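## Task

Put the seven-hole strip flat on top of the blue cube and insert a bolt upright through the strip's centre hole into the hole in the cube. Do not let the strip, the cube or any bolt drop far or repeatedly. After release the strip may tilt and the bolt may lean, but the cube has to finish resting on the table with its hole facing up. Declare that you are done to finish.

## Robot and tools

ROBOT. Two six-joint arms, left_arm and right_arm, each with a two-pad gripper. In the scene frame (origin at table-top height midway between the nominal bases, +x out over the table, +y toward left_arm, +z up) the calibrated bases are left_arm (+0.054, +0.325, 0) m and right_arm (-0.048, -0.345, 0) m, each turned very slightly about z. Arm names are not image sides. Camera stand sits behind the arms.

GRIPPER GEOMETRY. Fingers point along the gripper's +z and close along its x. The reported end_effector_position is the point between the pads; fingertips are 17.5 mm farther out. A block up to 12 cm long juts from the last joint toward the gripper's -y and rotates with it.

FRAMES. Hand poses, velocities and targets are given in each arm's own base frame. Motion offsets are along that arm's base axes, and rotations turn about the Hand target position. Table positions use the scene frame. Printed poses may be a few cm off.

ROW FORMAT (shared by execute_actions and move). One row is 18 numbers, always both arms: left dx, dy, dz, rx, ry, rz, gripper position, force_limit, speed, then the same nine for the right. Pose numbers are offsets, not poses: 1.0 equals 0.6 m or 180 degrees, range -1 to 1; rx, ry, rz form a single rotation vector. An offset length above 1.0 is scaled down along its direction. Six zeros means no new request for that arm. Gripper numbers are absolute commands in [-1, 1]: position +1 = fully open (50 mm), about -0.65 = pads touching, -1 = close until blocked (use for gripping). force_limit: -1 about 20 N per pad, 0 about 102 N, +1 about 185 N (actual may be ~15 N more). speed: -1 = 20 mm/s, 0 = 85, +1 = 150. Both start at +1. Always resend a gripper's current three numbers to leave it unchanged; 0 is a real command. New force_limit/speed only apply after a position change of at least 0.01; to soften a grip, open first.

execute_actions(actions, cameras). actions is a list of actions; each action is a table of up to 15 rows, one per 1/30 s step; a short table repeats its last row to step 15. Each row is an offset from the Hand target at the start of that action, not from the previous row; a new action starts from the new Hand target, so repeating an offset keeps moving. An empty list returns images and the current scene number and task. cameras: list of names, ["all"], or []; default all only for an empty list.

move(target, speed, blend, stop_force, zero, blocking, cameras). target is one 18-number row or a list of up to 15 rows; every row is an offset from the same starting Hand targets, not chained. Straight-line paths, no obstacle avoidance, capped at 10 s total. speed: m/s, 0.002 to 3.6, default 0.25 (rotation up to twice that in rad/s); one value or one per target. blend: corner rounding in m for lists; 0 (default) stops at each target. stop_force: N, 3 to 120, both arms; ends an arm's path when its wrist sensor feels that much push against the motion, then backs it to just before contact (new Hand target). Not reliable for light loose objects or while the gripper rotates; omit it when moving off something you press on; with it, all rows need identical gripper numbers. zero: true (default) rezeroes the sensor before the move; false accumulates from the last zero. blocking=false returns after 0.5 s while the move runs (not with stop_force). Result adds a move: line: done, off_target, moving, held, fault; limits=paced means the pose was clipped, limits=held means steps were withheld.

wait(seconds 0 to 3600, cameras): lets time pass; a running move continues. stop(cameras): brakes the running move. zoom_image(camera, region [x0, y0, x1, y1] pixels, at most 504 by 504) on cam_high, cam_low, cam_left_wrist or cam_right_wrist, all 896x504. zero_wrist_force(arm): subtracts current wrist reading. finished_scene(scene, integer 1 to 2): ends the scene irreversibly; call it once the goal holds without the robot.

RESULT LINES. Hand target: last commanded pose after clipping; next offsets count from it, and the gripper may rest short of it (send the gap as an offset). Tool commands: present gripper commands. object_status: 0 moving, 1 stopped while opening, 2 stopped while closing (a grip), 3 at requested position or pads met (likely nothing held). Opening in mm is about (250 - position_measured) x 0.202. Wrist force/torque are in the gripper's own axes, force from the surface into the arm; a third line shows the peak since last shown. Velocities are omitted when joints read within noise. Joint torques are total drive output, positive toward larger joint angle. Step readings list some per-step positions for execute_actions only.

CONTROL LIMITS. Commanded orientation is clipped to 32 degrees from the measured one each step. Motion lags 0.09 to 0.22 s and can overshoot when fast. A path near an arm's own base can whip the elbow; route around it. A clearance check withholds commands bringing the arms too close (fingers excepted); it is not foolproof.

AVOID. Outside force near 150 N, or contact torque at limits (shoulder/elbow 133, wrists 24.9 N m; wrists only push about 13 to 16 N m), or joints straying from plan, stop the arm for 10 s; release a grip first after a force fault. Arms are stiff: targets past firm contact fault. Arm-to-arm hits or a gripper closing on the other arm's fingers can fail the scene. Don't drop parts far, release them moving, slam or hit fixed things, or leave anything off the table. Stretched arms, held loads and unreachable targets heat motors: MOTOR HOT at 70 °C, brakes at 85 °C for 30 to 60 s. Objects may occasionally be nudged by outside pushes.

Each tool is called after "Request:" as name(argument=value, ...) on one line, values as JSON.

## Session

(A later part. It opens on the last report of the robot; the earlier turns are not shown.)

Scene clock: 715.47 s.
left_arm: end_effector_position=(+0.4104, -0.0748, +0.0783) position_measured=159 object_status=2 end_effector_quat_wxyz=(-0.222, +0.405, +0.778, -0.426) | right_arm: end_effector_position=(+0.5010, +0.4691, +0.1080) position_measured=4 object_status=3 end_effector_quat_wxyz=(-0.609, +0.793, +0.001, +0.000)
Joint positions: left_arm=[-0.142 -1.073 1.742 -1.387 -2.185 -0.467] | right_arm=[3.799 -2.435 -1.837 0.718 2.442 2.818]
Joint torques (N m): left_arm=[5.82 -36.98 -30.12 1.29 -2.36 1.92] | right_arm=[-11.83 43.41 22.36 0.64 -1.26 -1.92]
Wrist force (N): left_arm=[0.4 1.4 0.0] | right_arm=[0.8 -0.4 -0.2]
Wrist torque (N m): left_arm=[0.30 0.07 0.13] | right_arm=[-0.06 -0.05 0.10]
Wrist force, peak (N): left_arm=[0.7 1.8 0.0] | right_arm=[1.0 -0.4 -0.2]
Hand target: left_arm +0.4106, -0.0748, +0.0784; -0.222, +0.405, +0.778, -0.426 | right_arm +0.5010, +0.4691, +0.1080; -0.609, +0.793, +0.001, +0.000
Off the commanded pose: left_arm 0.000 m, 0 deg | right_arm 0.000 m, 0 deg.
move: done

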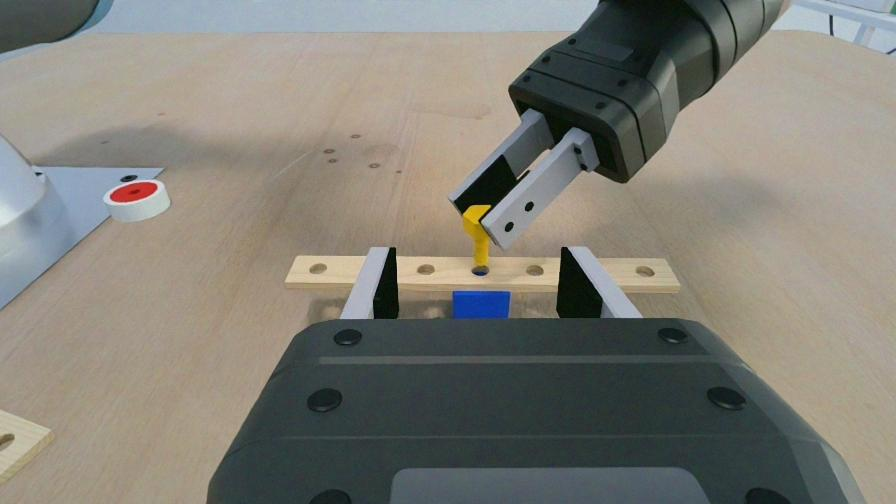

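Request:
move(target=[-0.0027,0.0013,-0.0067,0,-0.0167,0,-1,-0.9,-1,0,0,0,0,0,0,0.992157,1,1], speed=0.05, cameras=["cam_right_wrist"])

Request:
zoom_image(camera="cam_right_wrist", region=[430, 190, 530, 320])

Scene clock: 727.10 s.
left_arm: end_effector_position=(+0.4088, -0.0740, +0.0743) position_measured=159 object_status=2 end_effector_quat_wxyz=(-0.202, +0.416, +0.784, -0.416) end_effector_velocity=(+0.001, +0.000, +0.001) end_effector_angular_velocity=(-0.001, +0.000, -0.001) | right_arm: end_effector_position=(+0.5010, +0.4691, +0.1080) position_measured=4 object_status=3 end_effector_quat_wxyz=(-0.609, +0.793, +0.001, +0.000)
Joint positions: left_arm=[-0.143 -1.1 1.782 -1.456 -2.181 -0.475] | right_arm=[3.799 -2.435 -1.837 0.718 2.442 2.818]
Joint velocities: left_arm=[0 0 -0.003 0.005 0 0.002] | right_arm=[within noise]
Joint torques (N m): left_arm=[-8.53 -33.38 -29.57 0.82 -0.91 -0.64] | right_arm=[-11.27 43.17 22.31 0.65 -0.98 -1.88]
Wrist force (N): left_arm=[0.4 1.5 -0.2] | right_arm=[0.7 -0.3 -0.1]
Wrist torque (N m): left_arm=[0.31 0.06 0.18] | right_arm=[-0.05 -0.04 0.10]
Wrist force, peak (N): left_arm=[0.2 2.0 0.3] | right_arm=[1.0 -0.4 0.0]
Hand target: left_arm +0.4089, -0.0740, +0.0743; -0.202, +0.416, +0.783, -0.416 | right_arm +0.5010, +0.4691, +0.1080; -0.609, +0.793, +0.001, +0.000
Off the commanded pose: left_arm 0.000 m, 0 deg | right_arm 0.000 m, 0 deg.
move: done

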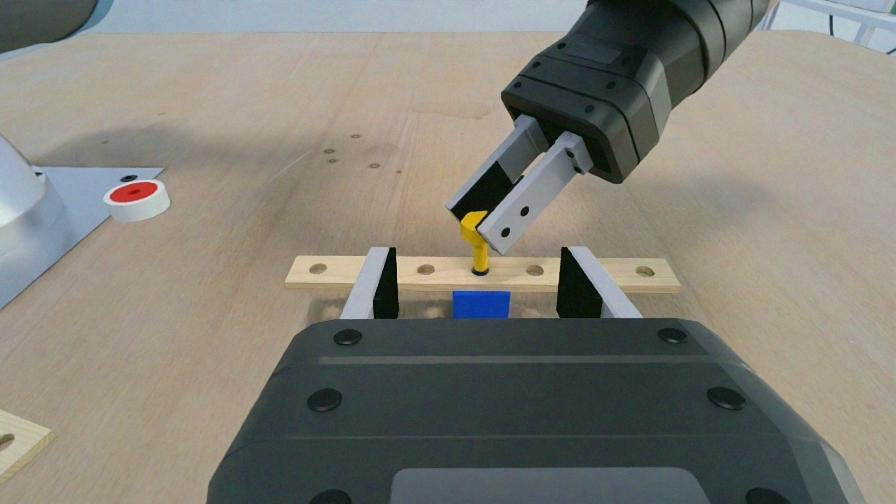

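Scaled by 3.877 from the camera's image (finer frame: 1280x720).

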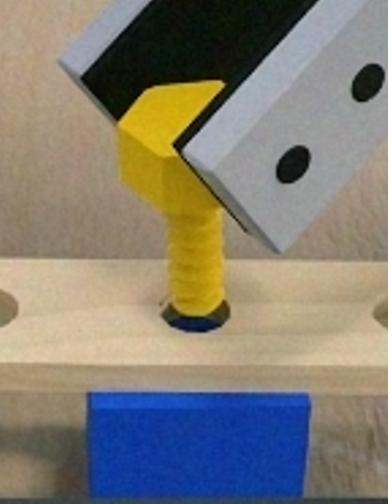

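Request:
move(target=[-0.0007,0,-0.0117,0,0,0,-1,-0.9,-1,0,0,0,0,0,0,0.992157,1,1], speed=0.02, stop_force=4, cameras=["cam_right_wrist"])

Request:
zoom_image(camera="cam_right_wrist", region=[430, 190, 530, 320])

Scene clock: 738.87 s.
left_arm: end_effector_position=(+0.4085, -0.0740, +0.0673) position_measured=159 object_status=2 end_effector_quat_wxyz=(-0.202, +0.416, +0.783, -0.416) | right_arm: end_effector_position=(+0.5010, +0.4691, +0.1080) position_measured=4 object_status=3 end_effector_quat_wxyz=(-0.609, +0.793, +0.001, +0.000)
Joint positions: left_arm=[-0.143 -1.09 1.788 -1.473 -2.181 -0.475] | right_arm=[3.799 -2.435 -1.837 0.718 2.442 2.818]
Joint torques (N m): left_arm=[-8.68 -48.47 -28.1 1.16 -2.29 -1.74] | right_arm=[-11.39 43.99 22.47 0.94 -1.02 -1.87]
Wrist force (N): left_arm=[0.5 1.5 0.1] | right_arm=[0.8 -0.4 -0.3]
Wrist torque (N m): left_arm=[0.30 0.04 0.18] | right_arm=[-0.06 -0.05 0.10]
Wrist force, peak (N): left_arm=[0.6 1.8 0.3] | right_arm=[1.0 -0.5 -0.2]
Hand target: left_arm +0.4085, -0.0740, +0.0673; -0.202, +0.416, +0.783, -0.416 | right_arm +0.5010, +0.4691, +0.1080; -0.609, +0.793, +0.001, +0.000
Off the commanded pose: left_arm 0.000 m, 0 deg | right_arm 0.000 m, 0 deg.
move: done

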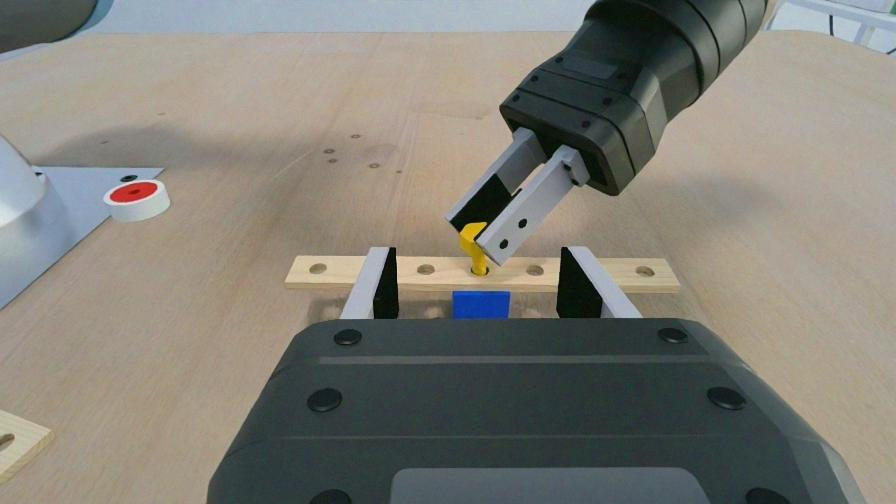

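Scaled by 3.877 from the camera's image (finer frame: 1280x720).

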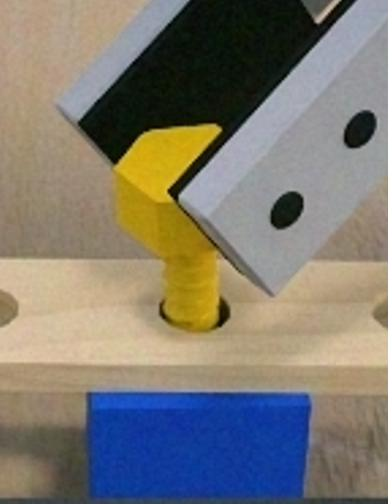

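Request:
move(target=[0.0007,0,-0.0133,0,0,0,-1,-0.9,-1,0,0,0,0,0,0,0.992157,1,1], speed=0.02, stop_force=4, cameras=["cam_right_wrist"])

Request:
zoom_image(camera="cam_right_wrist", region=[430, 190, 530, 320])

Scene clock: 744.97 s.
left_arm: end_effector_position=(+0.4088, -0.0741, +0.0659) position_measured=159 object_status=2 end_effector_quat_wxyz=(-0.201, +0.416, +0.784, -0.416) | right_arm: end_effector_position=(+0.5010, +0.4691, +0.1080) position_measured=4 object_status=3 end_effector_quat_wxyz=(-0.609, +0.793, +0.001, +0.000)
Joint positions: left_arm=[-0.143 -1.088 1.789 -1.476 -2.181 -0.475] | right_arm=[3.799 -2.435 -1.837 0.718 2.442 2.818]
Joint torques (N m): left_arm=[-6.16 -45.9 -28.5 1.02 -0.23 -1.36] | right_arm=[-11.19 42.78 22.3 0.92 -0.93 -1.94]
Wrist force (N): left_arm=[0.0 0.7 -0.7] | right_arm=[0.8 -0.2 -0.3]
Wrist torque (N m): left_arm=[0.30 0.06 0.19] | right_arm=[-0.04 -0.06 0.10]
Wrist force, peak (N): left_arm=[1.2 -25.8 -16.2] | right_arm=[1.0 -0.5 0.0]
Hand target: left_arm +0.4088, -0.0741, +0.0659; -0.201, +0.416, +0.784, -0.416 (not the last commanded pose) | right_arm +0.5010, +0.4691, +0.1080; -0.609, +0.793, +0.001, +0.000
Off the commanded pose: left_arm 0.007 m, 0 deg | right_arm 0.000 m, 0 deg.
move: contact (left_arm)

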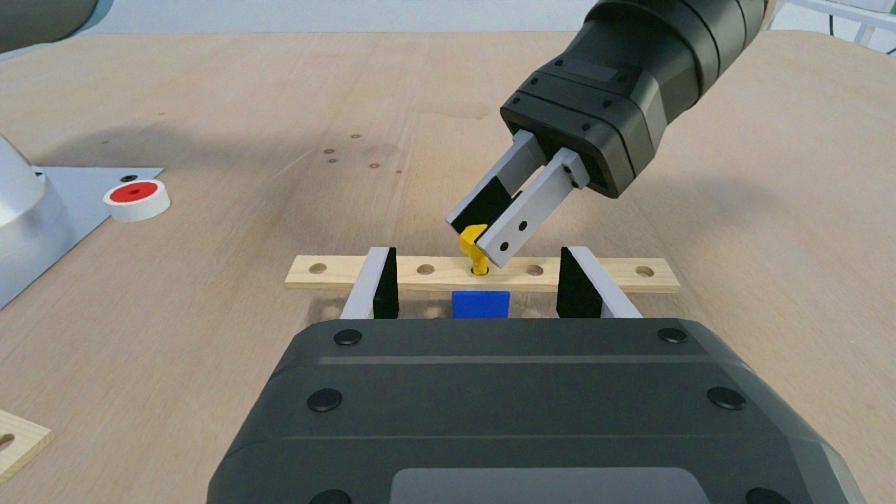

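Scaled by 3.877 from the camera's image (finer frame: 1280x720).

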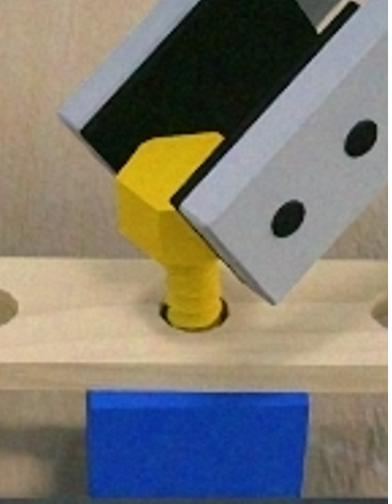

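Request:
move(target=[0,0.0013,0.0025,0,0,0,-1,-0.9,-1,0,0,0,0,0,0,0.992157,1,1], speed=0.02)

Request:
move(target=[0,0,-0.014,0,0,0,-1,-0.9,-1,0,0,0,0,0,0,0.992157,1,1], speed=0.006, stop_force=3, cameras=["cam_right_wrist"])

Request:
zoom_image(camera="cam_right_wrist", region=[430, 190, 530, 320])

Scene clock: 765.87 s.
left_arm: end_effector_position=(+0.4088, -0.0733, +0.0675) position_measured=159 object_status=2 end_effector_quat_wxyz=(-0.201, +0.416, +0.784, -0.416) | right_arm: end_effector_position=(+0.5010, +0.4691, +0.1080) position_measured=4 object_status=3 end_effector_quat_wxyz=(-0.609, +0.793, +0.001, +0.000)
Joint positions: left_arm=[-0.141 -1.09 1.787 -1.472 -2.18 -0.474] | right_arm=[3.799 -2.435 -1.837 0.718 2.442 2.818]
Joint torques (N m): left_arm=[12.22 -34.27 -16.2 -2.62 -0.9 1.39] | right_arm=[-11.43 43.58 22.34 1.05 -0.76 -1.81]
Wrist force (N): left_arm=[0.4 1.7 -0.4] | right_arm=[0.7 -0.5 -0.3]
Wrist torque (N m): left_arm=[0.34 0.06 0.05] | right_arm=[-0.08 -0.03 0.09]
Wrist force, peak (N): left_arm=[0.8 1.6 0.0] | right_arm=[1.1 -0.1 -0.2]
Hand target: left_arm +0.4088, -0.0733, +0.0674; -0.201, +0.416, +0.784, -0.416 | right_arm +0.5010, +0.4691, +0.1080; -0.609, +0.793, +0.001, +0.000
Off the commanded pose: left_arm 0.000 m, 0 deg | right_arm 0.000 m, 0 deg.
move: done

Scene clock: 767.20 s.
left_arm: end_effector_position=(+0.4088, -0.0733, +0.0662) position_measured=159 object_status=2 end_effector_quat_wxyz=(-0.201, +0.416, +0.784, -0.416) | right_arm: end_effector_position=(+0.5010, +0.4691, +0.1080) position_measured=4 object_status=3 end_effector_quat_wxyz=(-0.609, +0.793, +0.001, +0.000)
Joint positions: left_arm=[-0.141 -1.088 1.788 -1.475 -2.18 -0.474] | right_arm=[3.799 -2.435 -1.837 0.718 2.442 2.818]
Joint torques (N m): left_arm=[11.93 -46.74 -27.81 0.73 0.63 0.52] | right_arm=[-10.77 43.5 23.22 1.15 -0.7 -1.71]
Wrist force (N): left_arm=[-0.4 -1.9 -1.9] | right_arm=[0.7 -0.5 -0.1]
Wrist torque (N m): left_arm=[0.19 0.01 0.08] | right_arm=[-0.07 -0.04 0.09]
Wrist force, peak (N): left_arm=[0.0 -8.2 -5.2] | right_arm=[1.1 -0.4 -0.2]
Hand target: left_arm +0.4088, -0.0733, +0.0662; -0.201, +0.416, +0.784, -0.416 (not the last commanded pose) | right_arm +0.5010, +0.4691, +0.1080; -0.609, +0.793, +0.001, +0.000
Off the commanded pose: left_arm 0.007 m, 0 deg | right_arm 0.000 m, 0 deg.
move: contact (left_arm)

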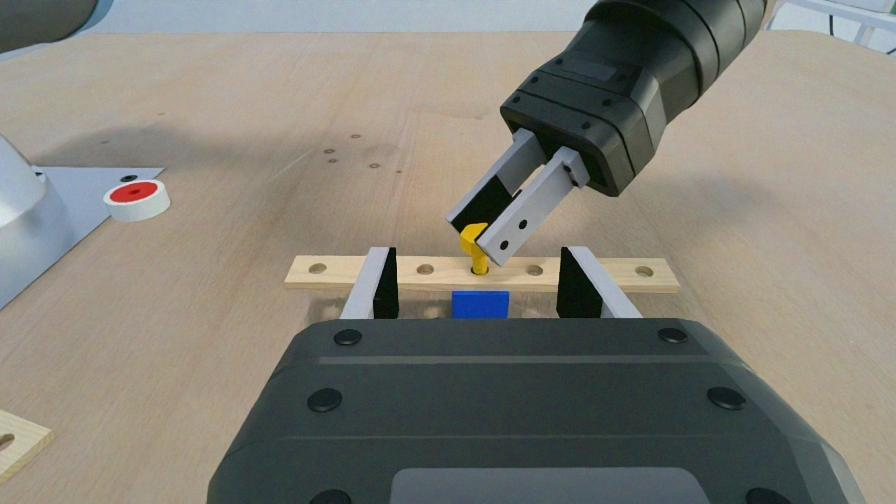

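Scaled by 3.877 from the camera's image (finer frame: 1280x720).

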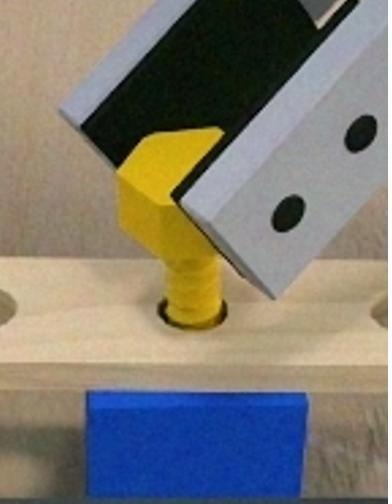

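Request:
move(target=[0,-0.0025,0.002,0,0,0,-1,-0.9,-1,0,0,0,0,0,0,0.992157,1,1], speed=0.02)

Request:
move(target=[0,0,-0.014,0,0,0,-1,-0.9,-1,0,0,0,0,0,0,0.992157,1,1], speed=0.006, stop_force=3, cameras=["cam_right_wrist"])

Request:
zoom_image(camera="cam_right_wrist", region=[430, 190, 530, 320])

Scene clock: 788.87 s.
left_arm: end_effector_position=(+0.4088, -0.0748, +0.0675) position_measured=159 object_status=2 end_effector_quat_wxyz=(-0.201, +0.416, +0.784, -0.416) | right_arm: end_effector_position=(+0.5010, +0.4691, +0.1080) position_measured=4 object_status=3 end_effector_quat_wxyz=(-0.609, +0.793, +0.001, +0.000)
Joint positions: left_arm=[-0.144 -1.09 1.788 -1.474 -2.182 -0.476] | right_arm=[3.799 -2.435 -1.837 0.718 2.442 2.818]
Joint torques (N m): left_arm=[-0.4 -35.38 -27.32 -0.56 0.11 1.25] | right_arm=[-10.86 43.15 22.51 1.24 -0.61 -1.85]
Wrist force (N): left_arm=[0.5 1.3 -0.3] | right_arm=[1.0 -0.4 -0.1]
Wrist torque (N m): left_arm=[0.27 0.04 0.18] | right_arm=[-0.07 -0.08 0.10]
Wrist force, peak (N): left_arm=[-0.5 -2.2 -2.2] | right_arm=[1.1 -0.5 0.0]
Hand target: left_arm +0.4088, -0.0748, +0.0674; -0.201, +0.416, +0.784, -0.416 | right_arm +0.5010, +0.4691, +0.1080; -0.609, +0.793, +0.001, +0.000
Off the commanded pose: left_arm 0.000 m, 0 deg | right_arm 0.000 m, 0 deg.
move: done

Scene clock: 790.03 s.
left_arm: end_effector_position=(+0.4090, -0.0748, +0.0668) position_measured=159 object_status=2 end_effector_quat_wxyz=(-0.201, +0.416, +0.784, -0.416) | right_arm: end_effector_position=(+0.5010, +0.4691, +0.1080) position_measured=4 object_status=3 end_effector_quat_wxyz=(-0.609, +0.793, +0.001, +0.000)
Joint positions: left_arm=[-0.144 -1.089 1.788 -1.475 -2.182 -0.476] | right_arm=[3.799 -2.435 -1.837 0.718 2.442 2.818]
Joint torques (N m): left_arm=[1.96 -47.55 -29.25 0.71 0.2 0.27] | right_arm=[-11.71 43.47 22.62 1.17 -0.67 -1.9]
Wrist force (N): left_arm=[0.9 -1.9 -1.9] | right_arm=[0.7 -0.3 -0.1]
Wrist torque (N m): left_arm=[0.21 0.08 0.17] | right_arm=[-0.04 -0.03 0.10]
Wrist force, peak (N): left_arm=[0.5 -9.8 -5.7] | right_arm=[1.0 -0.4 -0.1]
Hand target: left_arm +0.4090, -0.0748, +0.0668; -0.201, +0.416, +0.784, -0.416 (not the last commanded pose) | right_arm +0.5010, +0.4691, +0.1080; -0.609, +0.793, +0.001, +0.000
Off the commanded pose: left_arm 0.008 m, 0 deg | right_arm 0.000 m, 0 deg.
move: contact (left_arm)

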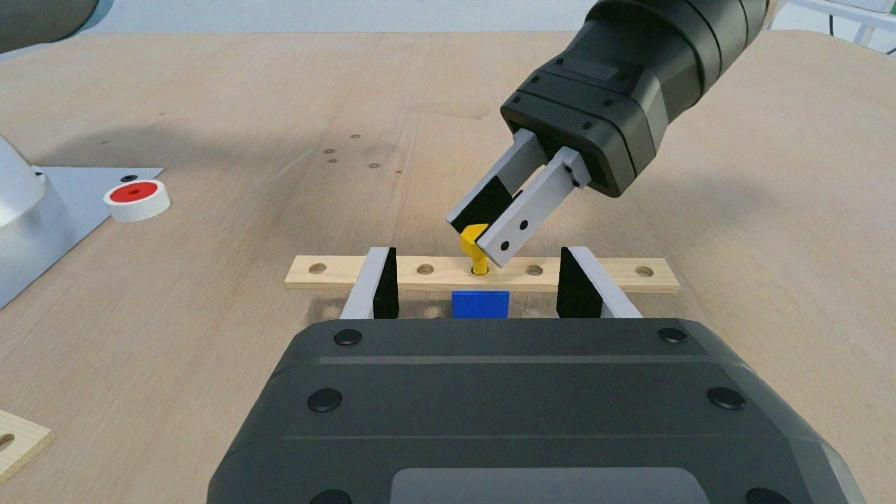

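Scaled by 3.877 from the camera's image (finer frame: 1280x720).

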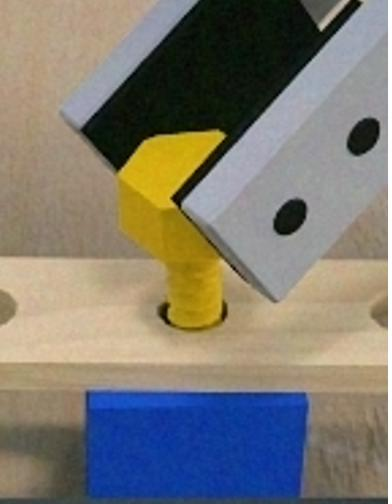

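Request:
move(target=[0.001,0.0017,0.0012,0,0,0,-1,-0.9,-1,0,0,0,0,0,0,0.992157,1,1], speed=0.02)

Request:
move(target=[0,0,-0.014,0,0,0,-1,-0.9,-1,0,0,0,0,0,0,0.992157,1,1], speed=0.006, stop_force=3, cameras=[])

Request:
move(target=[-0.0027,0,0.0015,0,0,0,-1,-0.9,-1,0,0,0,0,0,0,0.992157,1,1], speed=0.02)

Request:
move(target=[0,0,-0.014,0,0,0,-1,-0.9,-1,0,0,0,0,0,0,0.992157,1,1], speed=0.006, stop_force=3, cameras=["cam_right_wrist"])

Request:
zoom_image(camera="cam_right_wrist", region=[430, 190, 530, 320])

Scene clock: 801.27 s.
left_arm: end_effector_position=(+0.4097, -0.0738, +0.0676) position_measured=159 object_status=2 end_effector_quat_wxyz=(-0.201, +0.416, +0.784, -0.415) | right_arm: end_effector_position=(+0.5010, +0.4691, +0.1080) position_measured=4 object_status=3 end_effector_quat_wxyz=(-0.609, +0.793, +0.001, +0.000)
Joint positions: left_arm=[-0.142 -1.089 1.785 -1.472 -2.18 -0.474] | right_arm=[3.799 -2.435 -1.837 0.718 2.442 2.818]
Joint torques (N m): left_arm=[1.79 -34.69 -7.85 -2.65 -2.34 0.41] | right_arm=[-10.38 44.28 22.71 1.32 -0.69 -1.85]
Wrist force (N): left_arm=[0.7 1.5 0.1] | right_arm=[0.9 -0.4 0.1]
Wrist torque (N m): left_arm=[0.32 0.01 0.06] | right_arm=[-0.07 -0.07 0.09]
Wrist force, peak (N): left_arm=[1.2 -2.1 -2.2] | right_arm=[0.9 -0.5 -0.3]
Hand target: left_arm +0.4096, -0.0738, +0.0675; -0.201, +0.416, +0.784, -0.416 | right_arm +0.5010, +0.4691, +0.1080; -0.609, +0.793, +0.001, +0.000
Off the commanded pose: left_arm 0.000 m, 0 deg | right_arm 0.000 m, 0 deg.
move: done

Scene clock: 802.67 s.
left_arm: end_effector_position=(+0.4096, -0.0738, +0.0659) position_measured=159 object_status=2 end_effector_quat_wxyz=(-0.201, +0.416, +0.784, -0.416) | right_arm: end_effector_position=(+0.5010, +0.4691, +0.1080) position_measured=4 object_status=3 end_effector_quat_wxyz=(-0.609, +0.793, +0.001, +0.000)
Joint positions: left_arm=[-0.142 -1.086 1.786 -1.475 -2.18 -0.474] | right_arm=[3.799 -2.435 -1.837 0.718 2.442 2.818]
Joint torques (N m): left_arm=[-3.02 -46.55 -28.26 0.78 0.5 -1.44] | right_arm=[-10.78 42.97 22.11 1.46 -0.52 -1.83]
Wrist force (N): left_arm=[0.5 -1.7 -1.3] | right_arm=[0.7 -0.3 -0.1]
Wrist torque (N m): left_arm=[0.24 0.06 0.06] | right_arm=[-0.06 -0.03 0.10]
Wrist force, peak (N): left_arm=[1.1 -8.5 -4.7] | right_arm=[1.0 -0.5 -0.2]
Hand target: left_arm +0.4096, -0.0738, +0.0659; -0.201, +0.416, +0.784, -0.416 (not the last commanded pose) | right_arm +0.5010, +0.4691, +0.1080; -0.609, +0.793, +0.001, +0.000
Off the commanded pose: left_arm 0.007 m, 0 deg | right_arm 0.000 m, 0 deg.
move: contact (left_arm)

Scene clock: 803.17 s.
left_arm: end_effector_position=(+0.4079, -0.0738, +0.0669) position_measured=159 object_status=2 end_effector_quat_wxyz=(-0.201, +0.416, +0.784, -0.416) | right_arm: end_effector_position=(+0.5010, +0.4691, +0.1080) position_measured=4 object_status=3 end_effector_quat_wxyz=(-0.609, +0.793, +0.001, +0.000)
Joint positions: left_arm=[-0.142 -1.091 1.791 -1.476 -2.181 -0.474] | right_arm=[3.799 -2.435 -1.837 0.718 2.442 2.818]
Joint torques (N m): left_arm=[-9.04 -33.83 -23.04 -2.62 -2.22 -1.56] | right_arm=[-11.24 42.94 22.62 1.4 -0.62 -1.78]
Wrist force (N): left_arm=[0.0 0.7 -0.8] | right_arm=[0.9 -0.4 0.0]
Wrist torque (N m): left_arm=[0.29 0.04 0.10] | right_arm=[-0.06 -0.06 0.10]
Wrist force, peak (N): left_arm=[0.7 -1.5 -1.6] | right_arm=[0.9 -0.3 -0.2]
Hand target: left_arm +0.4080, -0.0738, +0.0668; -0.201, +0.416, +0.784, -0.416 | right_arm +0.5010, +0.4691, +0.1080; -0.609, +0.793, +0.001, +0.000
Off the commanded pose: left_arm 0.000 m, 0 deg | right_arm 0.000 m, 0 deg.
move: done

Scene clock: 804.40 s.
left_arm: end_effector_position=(+0.4081, -0.0738, +0.0660) position_measured=159 object_status=2 end_effector_quat_wxyz=(-0.201, +0.416, +0.784, -0.415) | right_arm: end_effector_position=(+0.5010, +0.4691, +0.1080) position_measured=4 object_status=3 end_effector_quat_wxyz=(-0.609, +0.793, +0.001, +0.000)
Joint positions: left_arm=[-0.143 -1.089 1.791 -1.478 -2.181 -0.474] | right_arm=[3.799 -2.435 -1.837 0.718 2.442 2.818]
Joint torques (N m): left_arm=[-8.12 -46.96 -28.41 1.1 0.48 -1.34] | right_arm=[-10.71 44.78 22.57 1.41 -0.47 -1.89]
Wrist force (N): left_arm=[-0.5 -0.6 -1.6] | right_arm=[0.8 -0.2 -0.2]
Wrist torque (N m): left_arm=[0.21 0.04 0.10] | right_arm=[-0.03 -0.05 0.10]
Wrist force, peak (N): left_arm=[-0.3 -7.8 -5.5] | right_arm=[1.1 -0.3 -0.1]
Hand target: left_arm +0.4081, -0.0738, +0.0660; -0.201, +0.416, +0.784, -0.415 (not the last commanded pose) | right_arm +0.5010, +0.4691, +0.1080; -0.609, +0.793, +0.001, +0.000
Off the commanded pose: left_arm 0.008 m, 0 deg | right_arm 0.000 m, 0 deg.
move: contact (left_arm)

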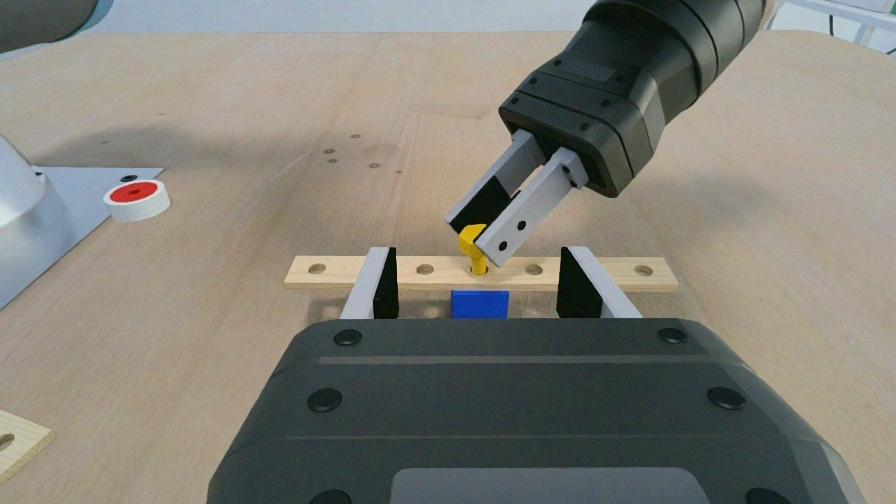

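Scaled by 3.877 from the camera's image (finer frame: 1280x720).

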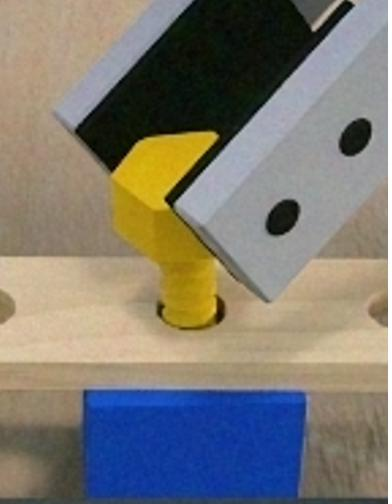

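Request:
move(target=[0.0005,0,0.0003,0,0,0,-1,-0.9,-1,0,0,0,0,0,0,0.992157,1,1], speed=0.02)

Request:
move(target=[0,0,0,0,0,0,0.2,-0.9,-1,0,0,0,0,0,0,0.992157,1,1], cameras=["cam_right_wrist"])

Request:
zoom_image(camera="cam_right_wrist", region=[430, 190, 530, 320])

Scene clock: 820.80 s.
left_arm: end_effector_position=(+0.4084, -0.0738, +0.0662) position_measured=159 object_status=2 end_effector_quat_wxyz=(-0.201, +0.416, +0.784, -0.415) | right_arm: end_effector_position=(+0.5010, +0.4691, +0.1080) position_measured=4 object_status=3 end_effector_quat_wxyz=(-0.609, +0.793, +0.001, +0.000)
Joint positions: left_arm=[-0.143 -1.089 1.79 -1.477 -2.181 -0.474] | right_arm=[3.799 -2.435 -1.837 0.718 2.442 2.818]
Joint torques (N m): left_arm=[7.24 -34.14 -17.5 -1.12 -0.4 1.61] | right_arm=[-10.32 43.84 23.86 1.61 -0.39 -1.83]
Wrist force (N): left_arm=[0.5 1.3 -0.1] | right_arm=[0.7 -0.3 -0.2]
Wrist torque (N m): left_arm=[0.27 0.05 0.09] | right_arm=[-0.05 -0.05 0.09]
Wrist force, peak (N): left_arm=[-0.5 -0.5 -1.8] | right_arm=[1.0 -0.4 -0.1]
Hand target: left_arm +0.4084, -0.0738, +0.0662; -0.201, +0.416, +0.784, -0.415 | right_arm +0.5010, +0.4691, +0.1080; -0.609, +0.793, +0.001, +0.000
Off the commanded pose: left_arm 0.000 m, 0 deg | right_arm 0.000 m, 0 deg.
move: done

Scene clock: 821.40 s.
left_arm: end_effector_position=(+0.4084, -0.0738, +0.0662) position_measured=123 object_status=3 end_effector_quat_wxyz=(-0.201, +0.416, +0.784, -0.415) | right_arm: end_effector_position=(+0.5010, +0.4691, +0.1080) position_measured=4 object_status=3 end_effector_quat_wxyz=(-0.609, +0.793, +0.001, +0.000)
Joint positions: left_arm=[-0.142 -1.089 1.79 -1.477 -2.181 -0.474] | right_arm=[3.799 -2.435 -1.837 0.718 2.442 2.818]
Joint torques (N m): left_arm=[12.2 -34.18 -6.29 -2.19 -1.44 1.97] | right_arm=[-11.33 43.27 22.81 1.55 -0.34 -1.96]
Wrist force (N): left_arm=[0.6 1.4 -0.1] | right_arm=[0.8 -0.3 -0.1]
Wrist torque (N m): left_arm=[0.30 0.02 0.08] | right_arm=[-0.05 -0.05 0.10]
Wrist force, peak (N): left_arm=[0.5 1.8 0.0] | right_arm=[1.0 -0.5 -0.1]
Hand target: left_arm +0.4084, -0.0738, +0.0662; -0.201, +0.416, +0.784, -0.415 | right_arm +0.5010, +0.4691, +0.1080; -0.609, +0.793, +0.001, +0.000
Off the commanded pose: left_arm 0.000 m, 0 deg | right_arm 0.000 m, 0 deg.
move: done

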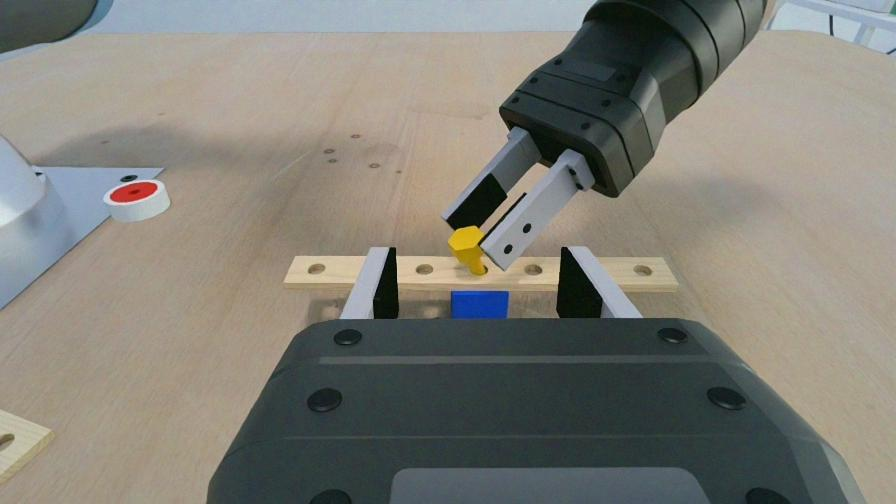

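Scaled by 3.877 from the camera's image (finer frame: 1280x720).

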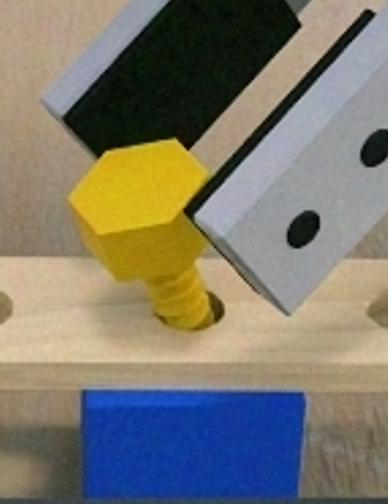

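Request:
move(target=[0.092,0.064,0.072,0,0,0,0.2,-0.9,-1,0,0,0,0,0,0,0.992157,1,1], speed=0.1, cameras=["cam_right_wrist"])

Request:
zoom_image(camera="cam_right_wrist", region=[430, 190, 530, 320])

Scene clock: 837.00 s.
left_arm: end_effector_position=(+0.4636, -0.0354, +0.1093) position_measured=123 object_status=3 end_effector_quat_wxyz=(-0.201, +0.416, +0.784, -0.416) | right_arm: end_effector_position=(+0.5010, +0.4691, +0.1080) position_measured=4 object_status=3 end_effector_quat_wxyz=(-0.609, +0.793, +0.001, +0.000)
Joint positions: left_arm=[-0.069 -1.028 1.549 -1.262 -2.127 -0.414] | right_arm=[3.799 -2.435 -1.837 0.718 2.442 2.818]
Joint torques (N m): left_arm=[-9.84 -52.62 -13.11 -1.42 -2.21 -1.9] | right_arm=[-11.08 43.3 23.28 1.7 -0.22 -1.75]
Wrist force (N): left_arm=[0.2 1.7 -0.1] | right_arm=[0.9 -0.5 -0.1]
Wrist torque (N m): left_arm=[0.34 0.11 0.09] | right_arm=[-0.08 -0.07 0.10]
Wrist force, peak (N): left_arm=[0.4 1.7 -1.7] | right_arm=[1.0 -0.5 -0.1]
Hand target: left_arm +0.4636, -0.0354, +0.1094; -0.201, +0.416, +0.784, -0.415 | right_arm +0.5010, +0.4691, +0.1080; -0.609, +0.793, +0.001, +0.000
Off the commanded pose: left_arm 0.000 m, 0 deg | right_arm 0.000 m, 0 deg.
move: done

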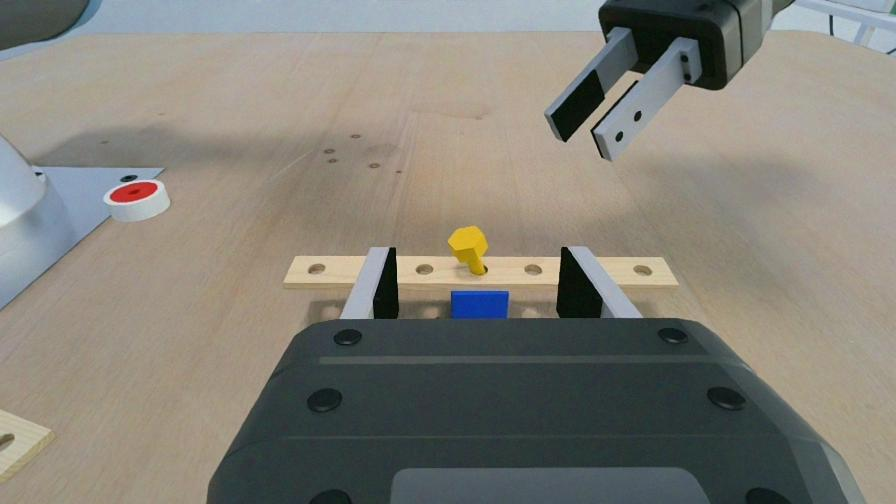

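Scaled by 3.877 from the camera's image (finer frame: 1280x720).

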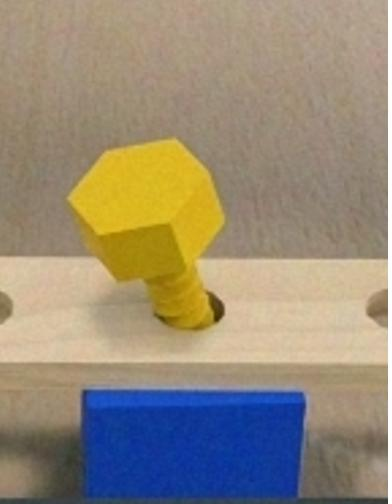

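Request:
move(target=[-0.1027,-0.0748,0.0343,0.0232,-0.3196,-0.3272,1,-0.9,-0.5,0,0,0,0,0,0,0.992157,1,1], speed=0.2, cameras=["cam_right_wrist","cam_left_wrist"])

Request:
zoom_image(camera="cam_left_wrist", region=[430, 150, 550, 270])

Scene clock: 882.00 s.
left_arm: end_effector_position=(+0.4019, -0.0803, +0.1299) position_measured=3 object_status=3 end_effector_quat_wxyz=(+0.000, +0.866, +0.500, -0.001) | right_arm: end_effector_position=(+0.5010, +0.4691, +0.1080) position_measured=4 object_status=3 end_effector_quat_wxyz=(-0.609, +0.793, +0.001, +0.000)
Joint positions: left_arm=[-0.528 -1.693 2.214 -2.09 -1.571 -0.004] | right_arm=[3.799 -2.435 -1.837 0.718 2.442 2.818]
Joint torques (N m): left_arm=[11.74 -17.56 -32 -1.81 -0.86 -1.69] | right_arm=[-10.96 44.24 23.35 1.81 -0.06 -1.95]
Wrist force (N): left_arm=[0.8 0.3 -1.3] | right_arm=[0.8 -0.3 -0.1]
Wrist torque (N m): left_arm=[-0.11 -0.01 -0.13] | right_arm=[-0.04 -0.05 0.10]
Wrist force, peak (N): left_arm=[0.7 2.4 0.0] | right_arm=[1.1 -0.3 -0.3]
Hand target: left_arm +0.4020, -0.0803, +0.1300; +0.000, +0.866, +0.500, +0.000 | right_arm +0.5010, +0.4691, +0.1080; -0.609, +0.793, +0.001, +0.000
Off the commanded pose: left_arm 0.000 m, 0 deg | right_arm 0.000 m, 0 deg.
move: done
Images, in order (width x height): cam_left_wrist 896x504, cam_right_wrist 896x504.

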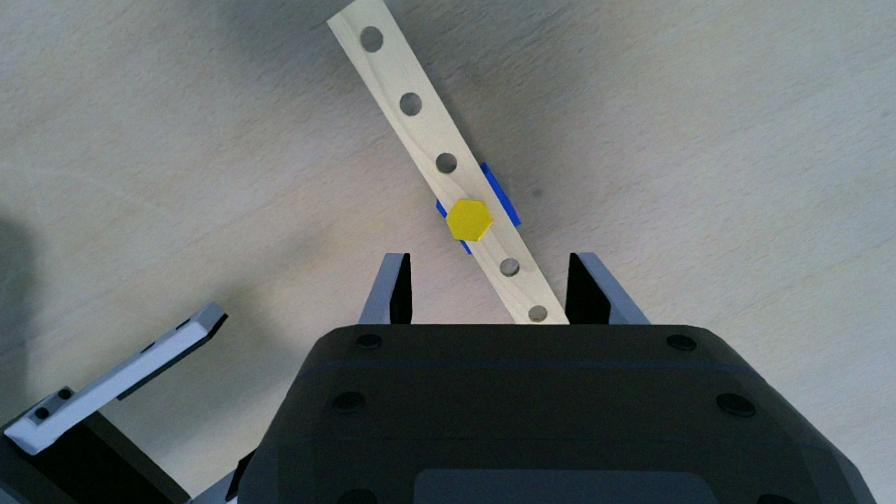

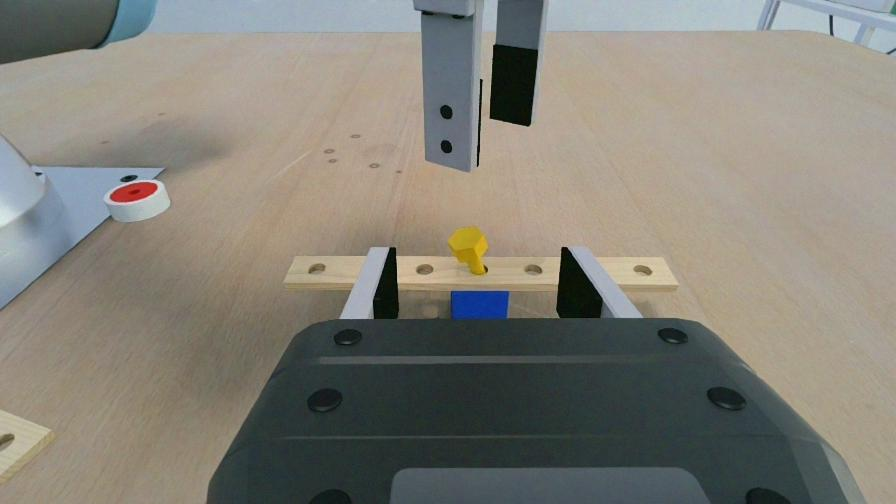

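Scaled by 4.200 from the camera's image (finer frame: 1280x720).

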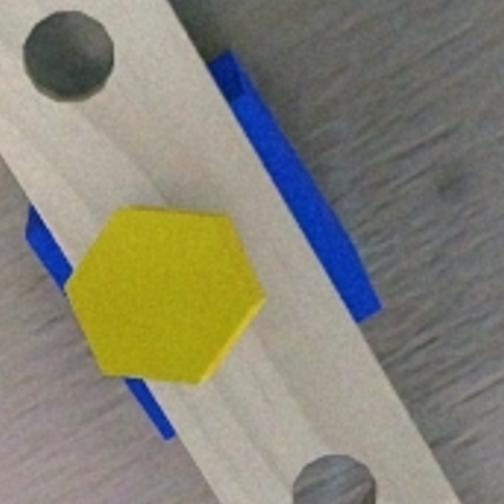

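Request:
move(target=[[-0.0026,0.0023,-0.03,0,0,-0.2222,1,-0.9,-0.5,0,0,0,0,0,0,0.992157,1,1],[-0.0026,0.0023,-0.1066,0,0,-0.2222,1,-0.9,-0.5,0,0,0,0,0,0,0.992157,1,1]], speed=[0.15,0.06], blend=[0.003,0], cameras=["cam_right_wrist","cam_left_wrist"])

Request:
zoom_image(camera="cam_right_wrist", region=[400, 160, 560, 320])

Scene clock: 916.63 s.
left_arm: end_effector_position=(+0.4003, -0.0789, +0.0659) position_measured=3 object_status=3 end_effector_quat_wxyz=(-0.001, +0.985, +0.174, +0.000) | right_arm: end_effector_position=(+0.5010, +0.4691, +0.1080) position_measured=4 object_status=3 end_effector_quat_wxyz=(-0.609, +0.793, +0.001, +0.000)
Joint positions: left_arm=[-0.528 -1.583 2.316 -2.302 -1.57 0.694] | right_arm=[3.799 -2.435 -1.837 0.718 2.442 2.818]
Joint torques (N m): left_arm=[11.43 -27.15 -30.42 -1.36 -1.32 1.88] | right_arm=[-10.33 42.89 22.78 1.98 0.13 -1.85]
Wrist force (N): left_arm=[0.3 0.3 -1.4] | right_arm=[0.8 -0.3 -0.1]
Wrist torque (N m): left_arm=[-0.12 0.07 -0.12] | right_arm=[-0.05 -0.06 0.10]
Wrist force, peak (N): left_arm=[0.6 0.4 -2.5] | right_arm=[1.1 -0.4 -0.2]
Hand target: left_arm +0.4004, -0.0789, +0.0660; -0.001, +0.985, +0.174, +0.000 | right_arm +0.5010, +0.4691, +0.1080; -0.609, +0.793, +0.001, +0.000
Off the commanded pose: left_arm 0.000 m, 0 deg | right_arm 0.000 m, 0 deg.
move: done
Images, in order (width x height): cam_left_wrist 896x504, cam_right_wrist 896x504.

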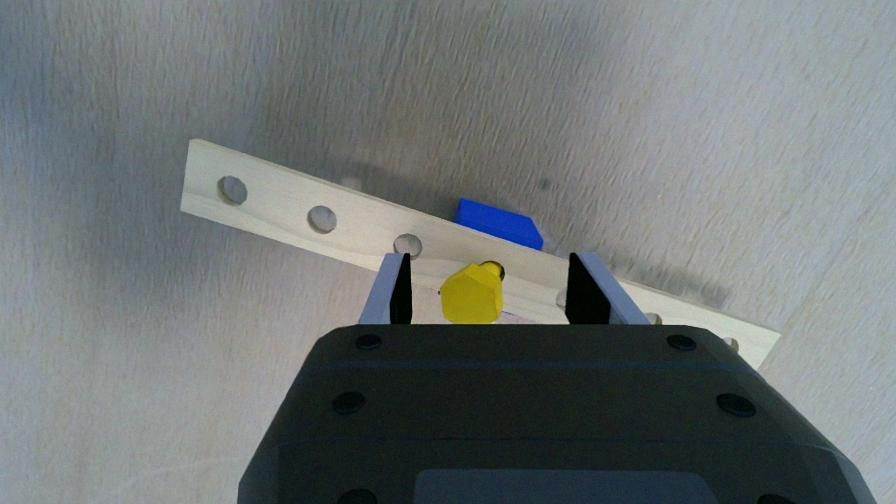

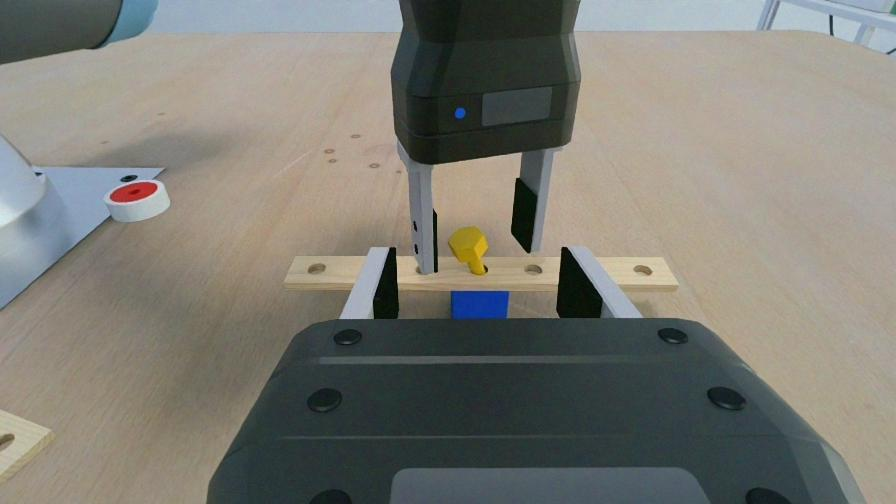

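Scaled by 3.150 from the camera's image (finer frame: 1280x720).

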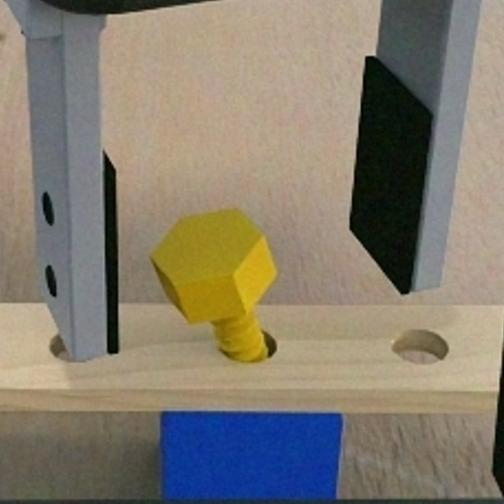

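Request:
move(target=[0,0,0,0,0,0,-1,-0.9,-1,0,0,0,0,0,0,0.992157,1,1], cameras=["cam_right_wrist","cam_left_wrist"])

Request:
zoom_image(camera="cam_right_wrist", region=[400, 160, 560, 320])

Request:
zoom_image(camera="cam_left_wrist", region=[430, 220, 550, 330])

Scene clock: 924.03 s.
left_arm: end_effector_position=(+0.4004, -0.0789, +0.0660) position_measured=167 object_status=2 end_effector_quat_wxyz=(-0.001, +0.985, +0.174, +0.000) | right_arm: end_effector_position=(+0.5010, +0.4691, +0.1080) position_measured=4 object_status=3 end_effector_quat_wxyz=(-0.609, +0.793, +0.001, +0.000)
Joint positions: left_arm=[-0.528 -1.583 2.316 -2.302 -1.57 0.694] | right_arm=[3.799 -2.435 -1.837 0.718 2.442 2.818]
Joint torques (N m): left_arm=[12.75 -26.93 -28.92 -3.21 -1.26 0.56] | right_arm=[-11.01 43.61 22.24 2.27 0.17 -1.59]
Wrist force (N): left_arm=[0.3 0.4 -1.5] | right_arm=[0.9 -0.3 -0.1]
Wrist torque (N m): left_arm=[-0.13 0.07 -0.12] | right_arm=[-0.04 -0.06 0.09]
Wrist force, peak (N): left_arm=[0.6 0.2 -1.6] | right_arm=[1.1 -0.4 -0.2]
Hand target: left_arm +0.4004, -0.0789, +0.0660; -0.001, +0.985, +0.174, +0.000 | right_arm +0.5010, +0.4691, +0.1080; -0.609, +0.793, +0.001, +0.000
Off the commanded pose: left_arm 0.000 m, 0 deg | right_arm 0.000 m, 0 deg.
move: done
Images, in order (width x height): cam_left_wrist 896x504, cam_right_wrist 896x504.

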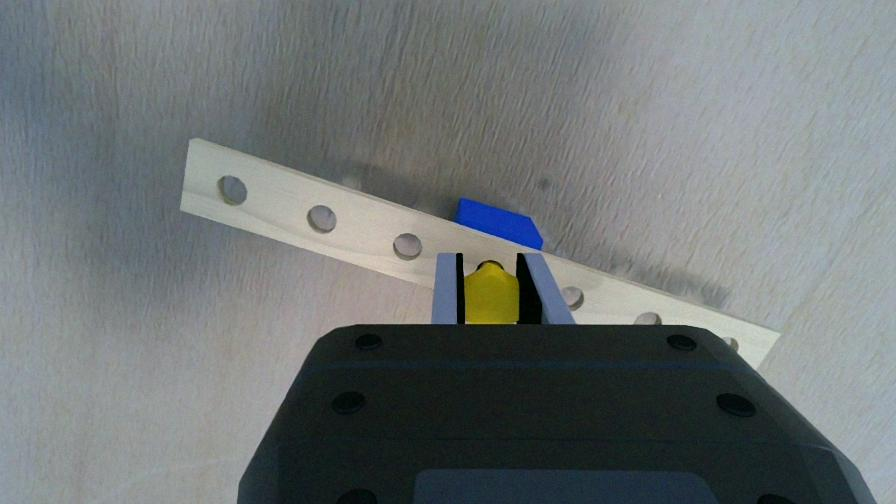

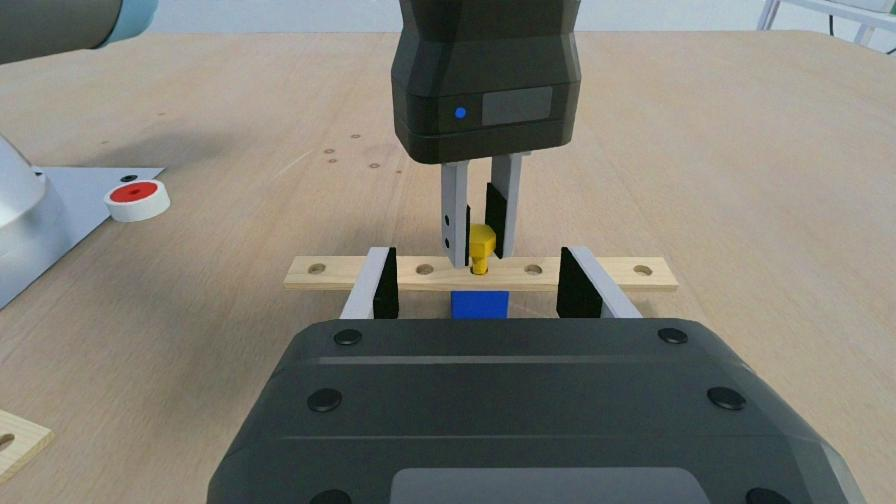

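Scaled by 3.150 from the camera's image (finer frame: 1280x720).

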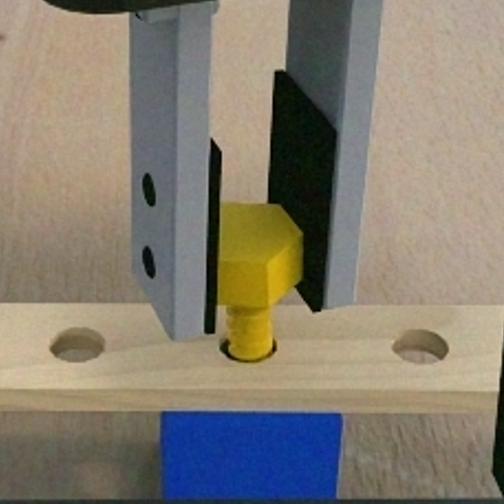

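Scaled by 4.200 from the camera's image (finer frame: 1280x720).

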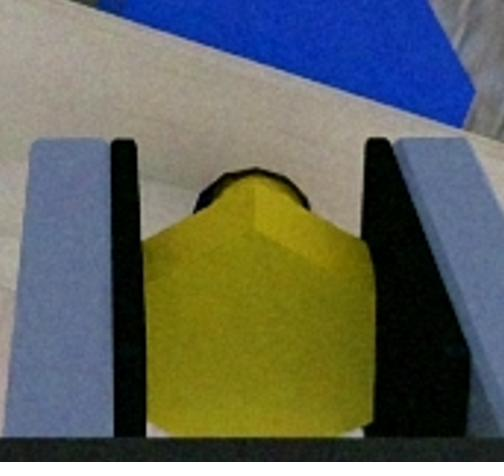

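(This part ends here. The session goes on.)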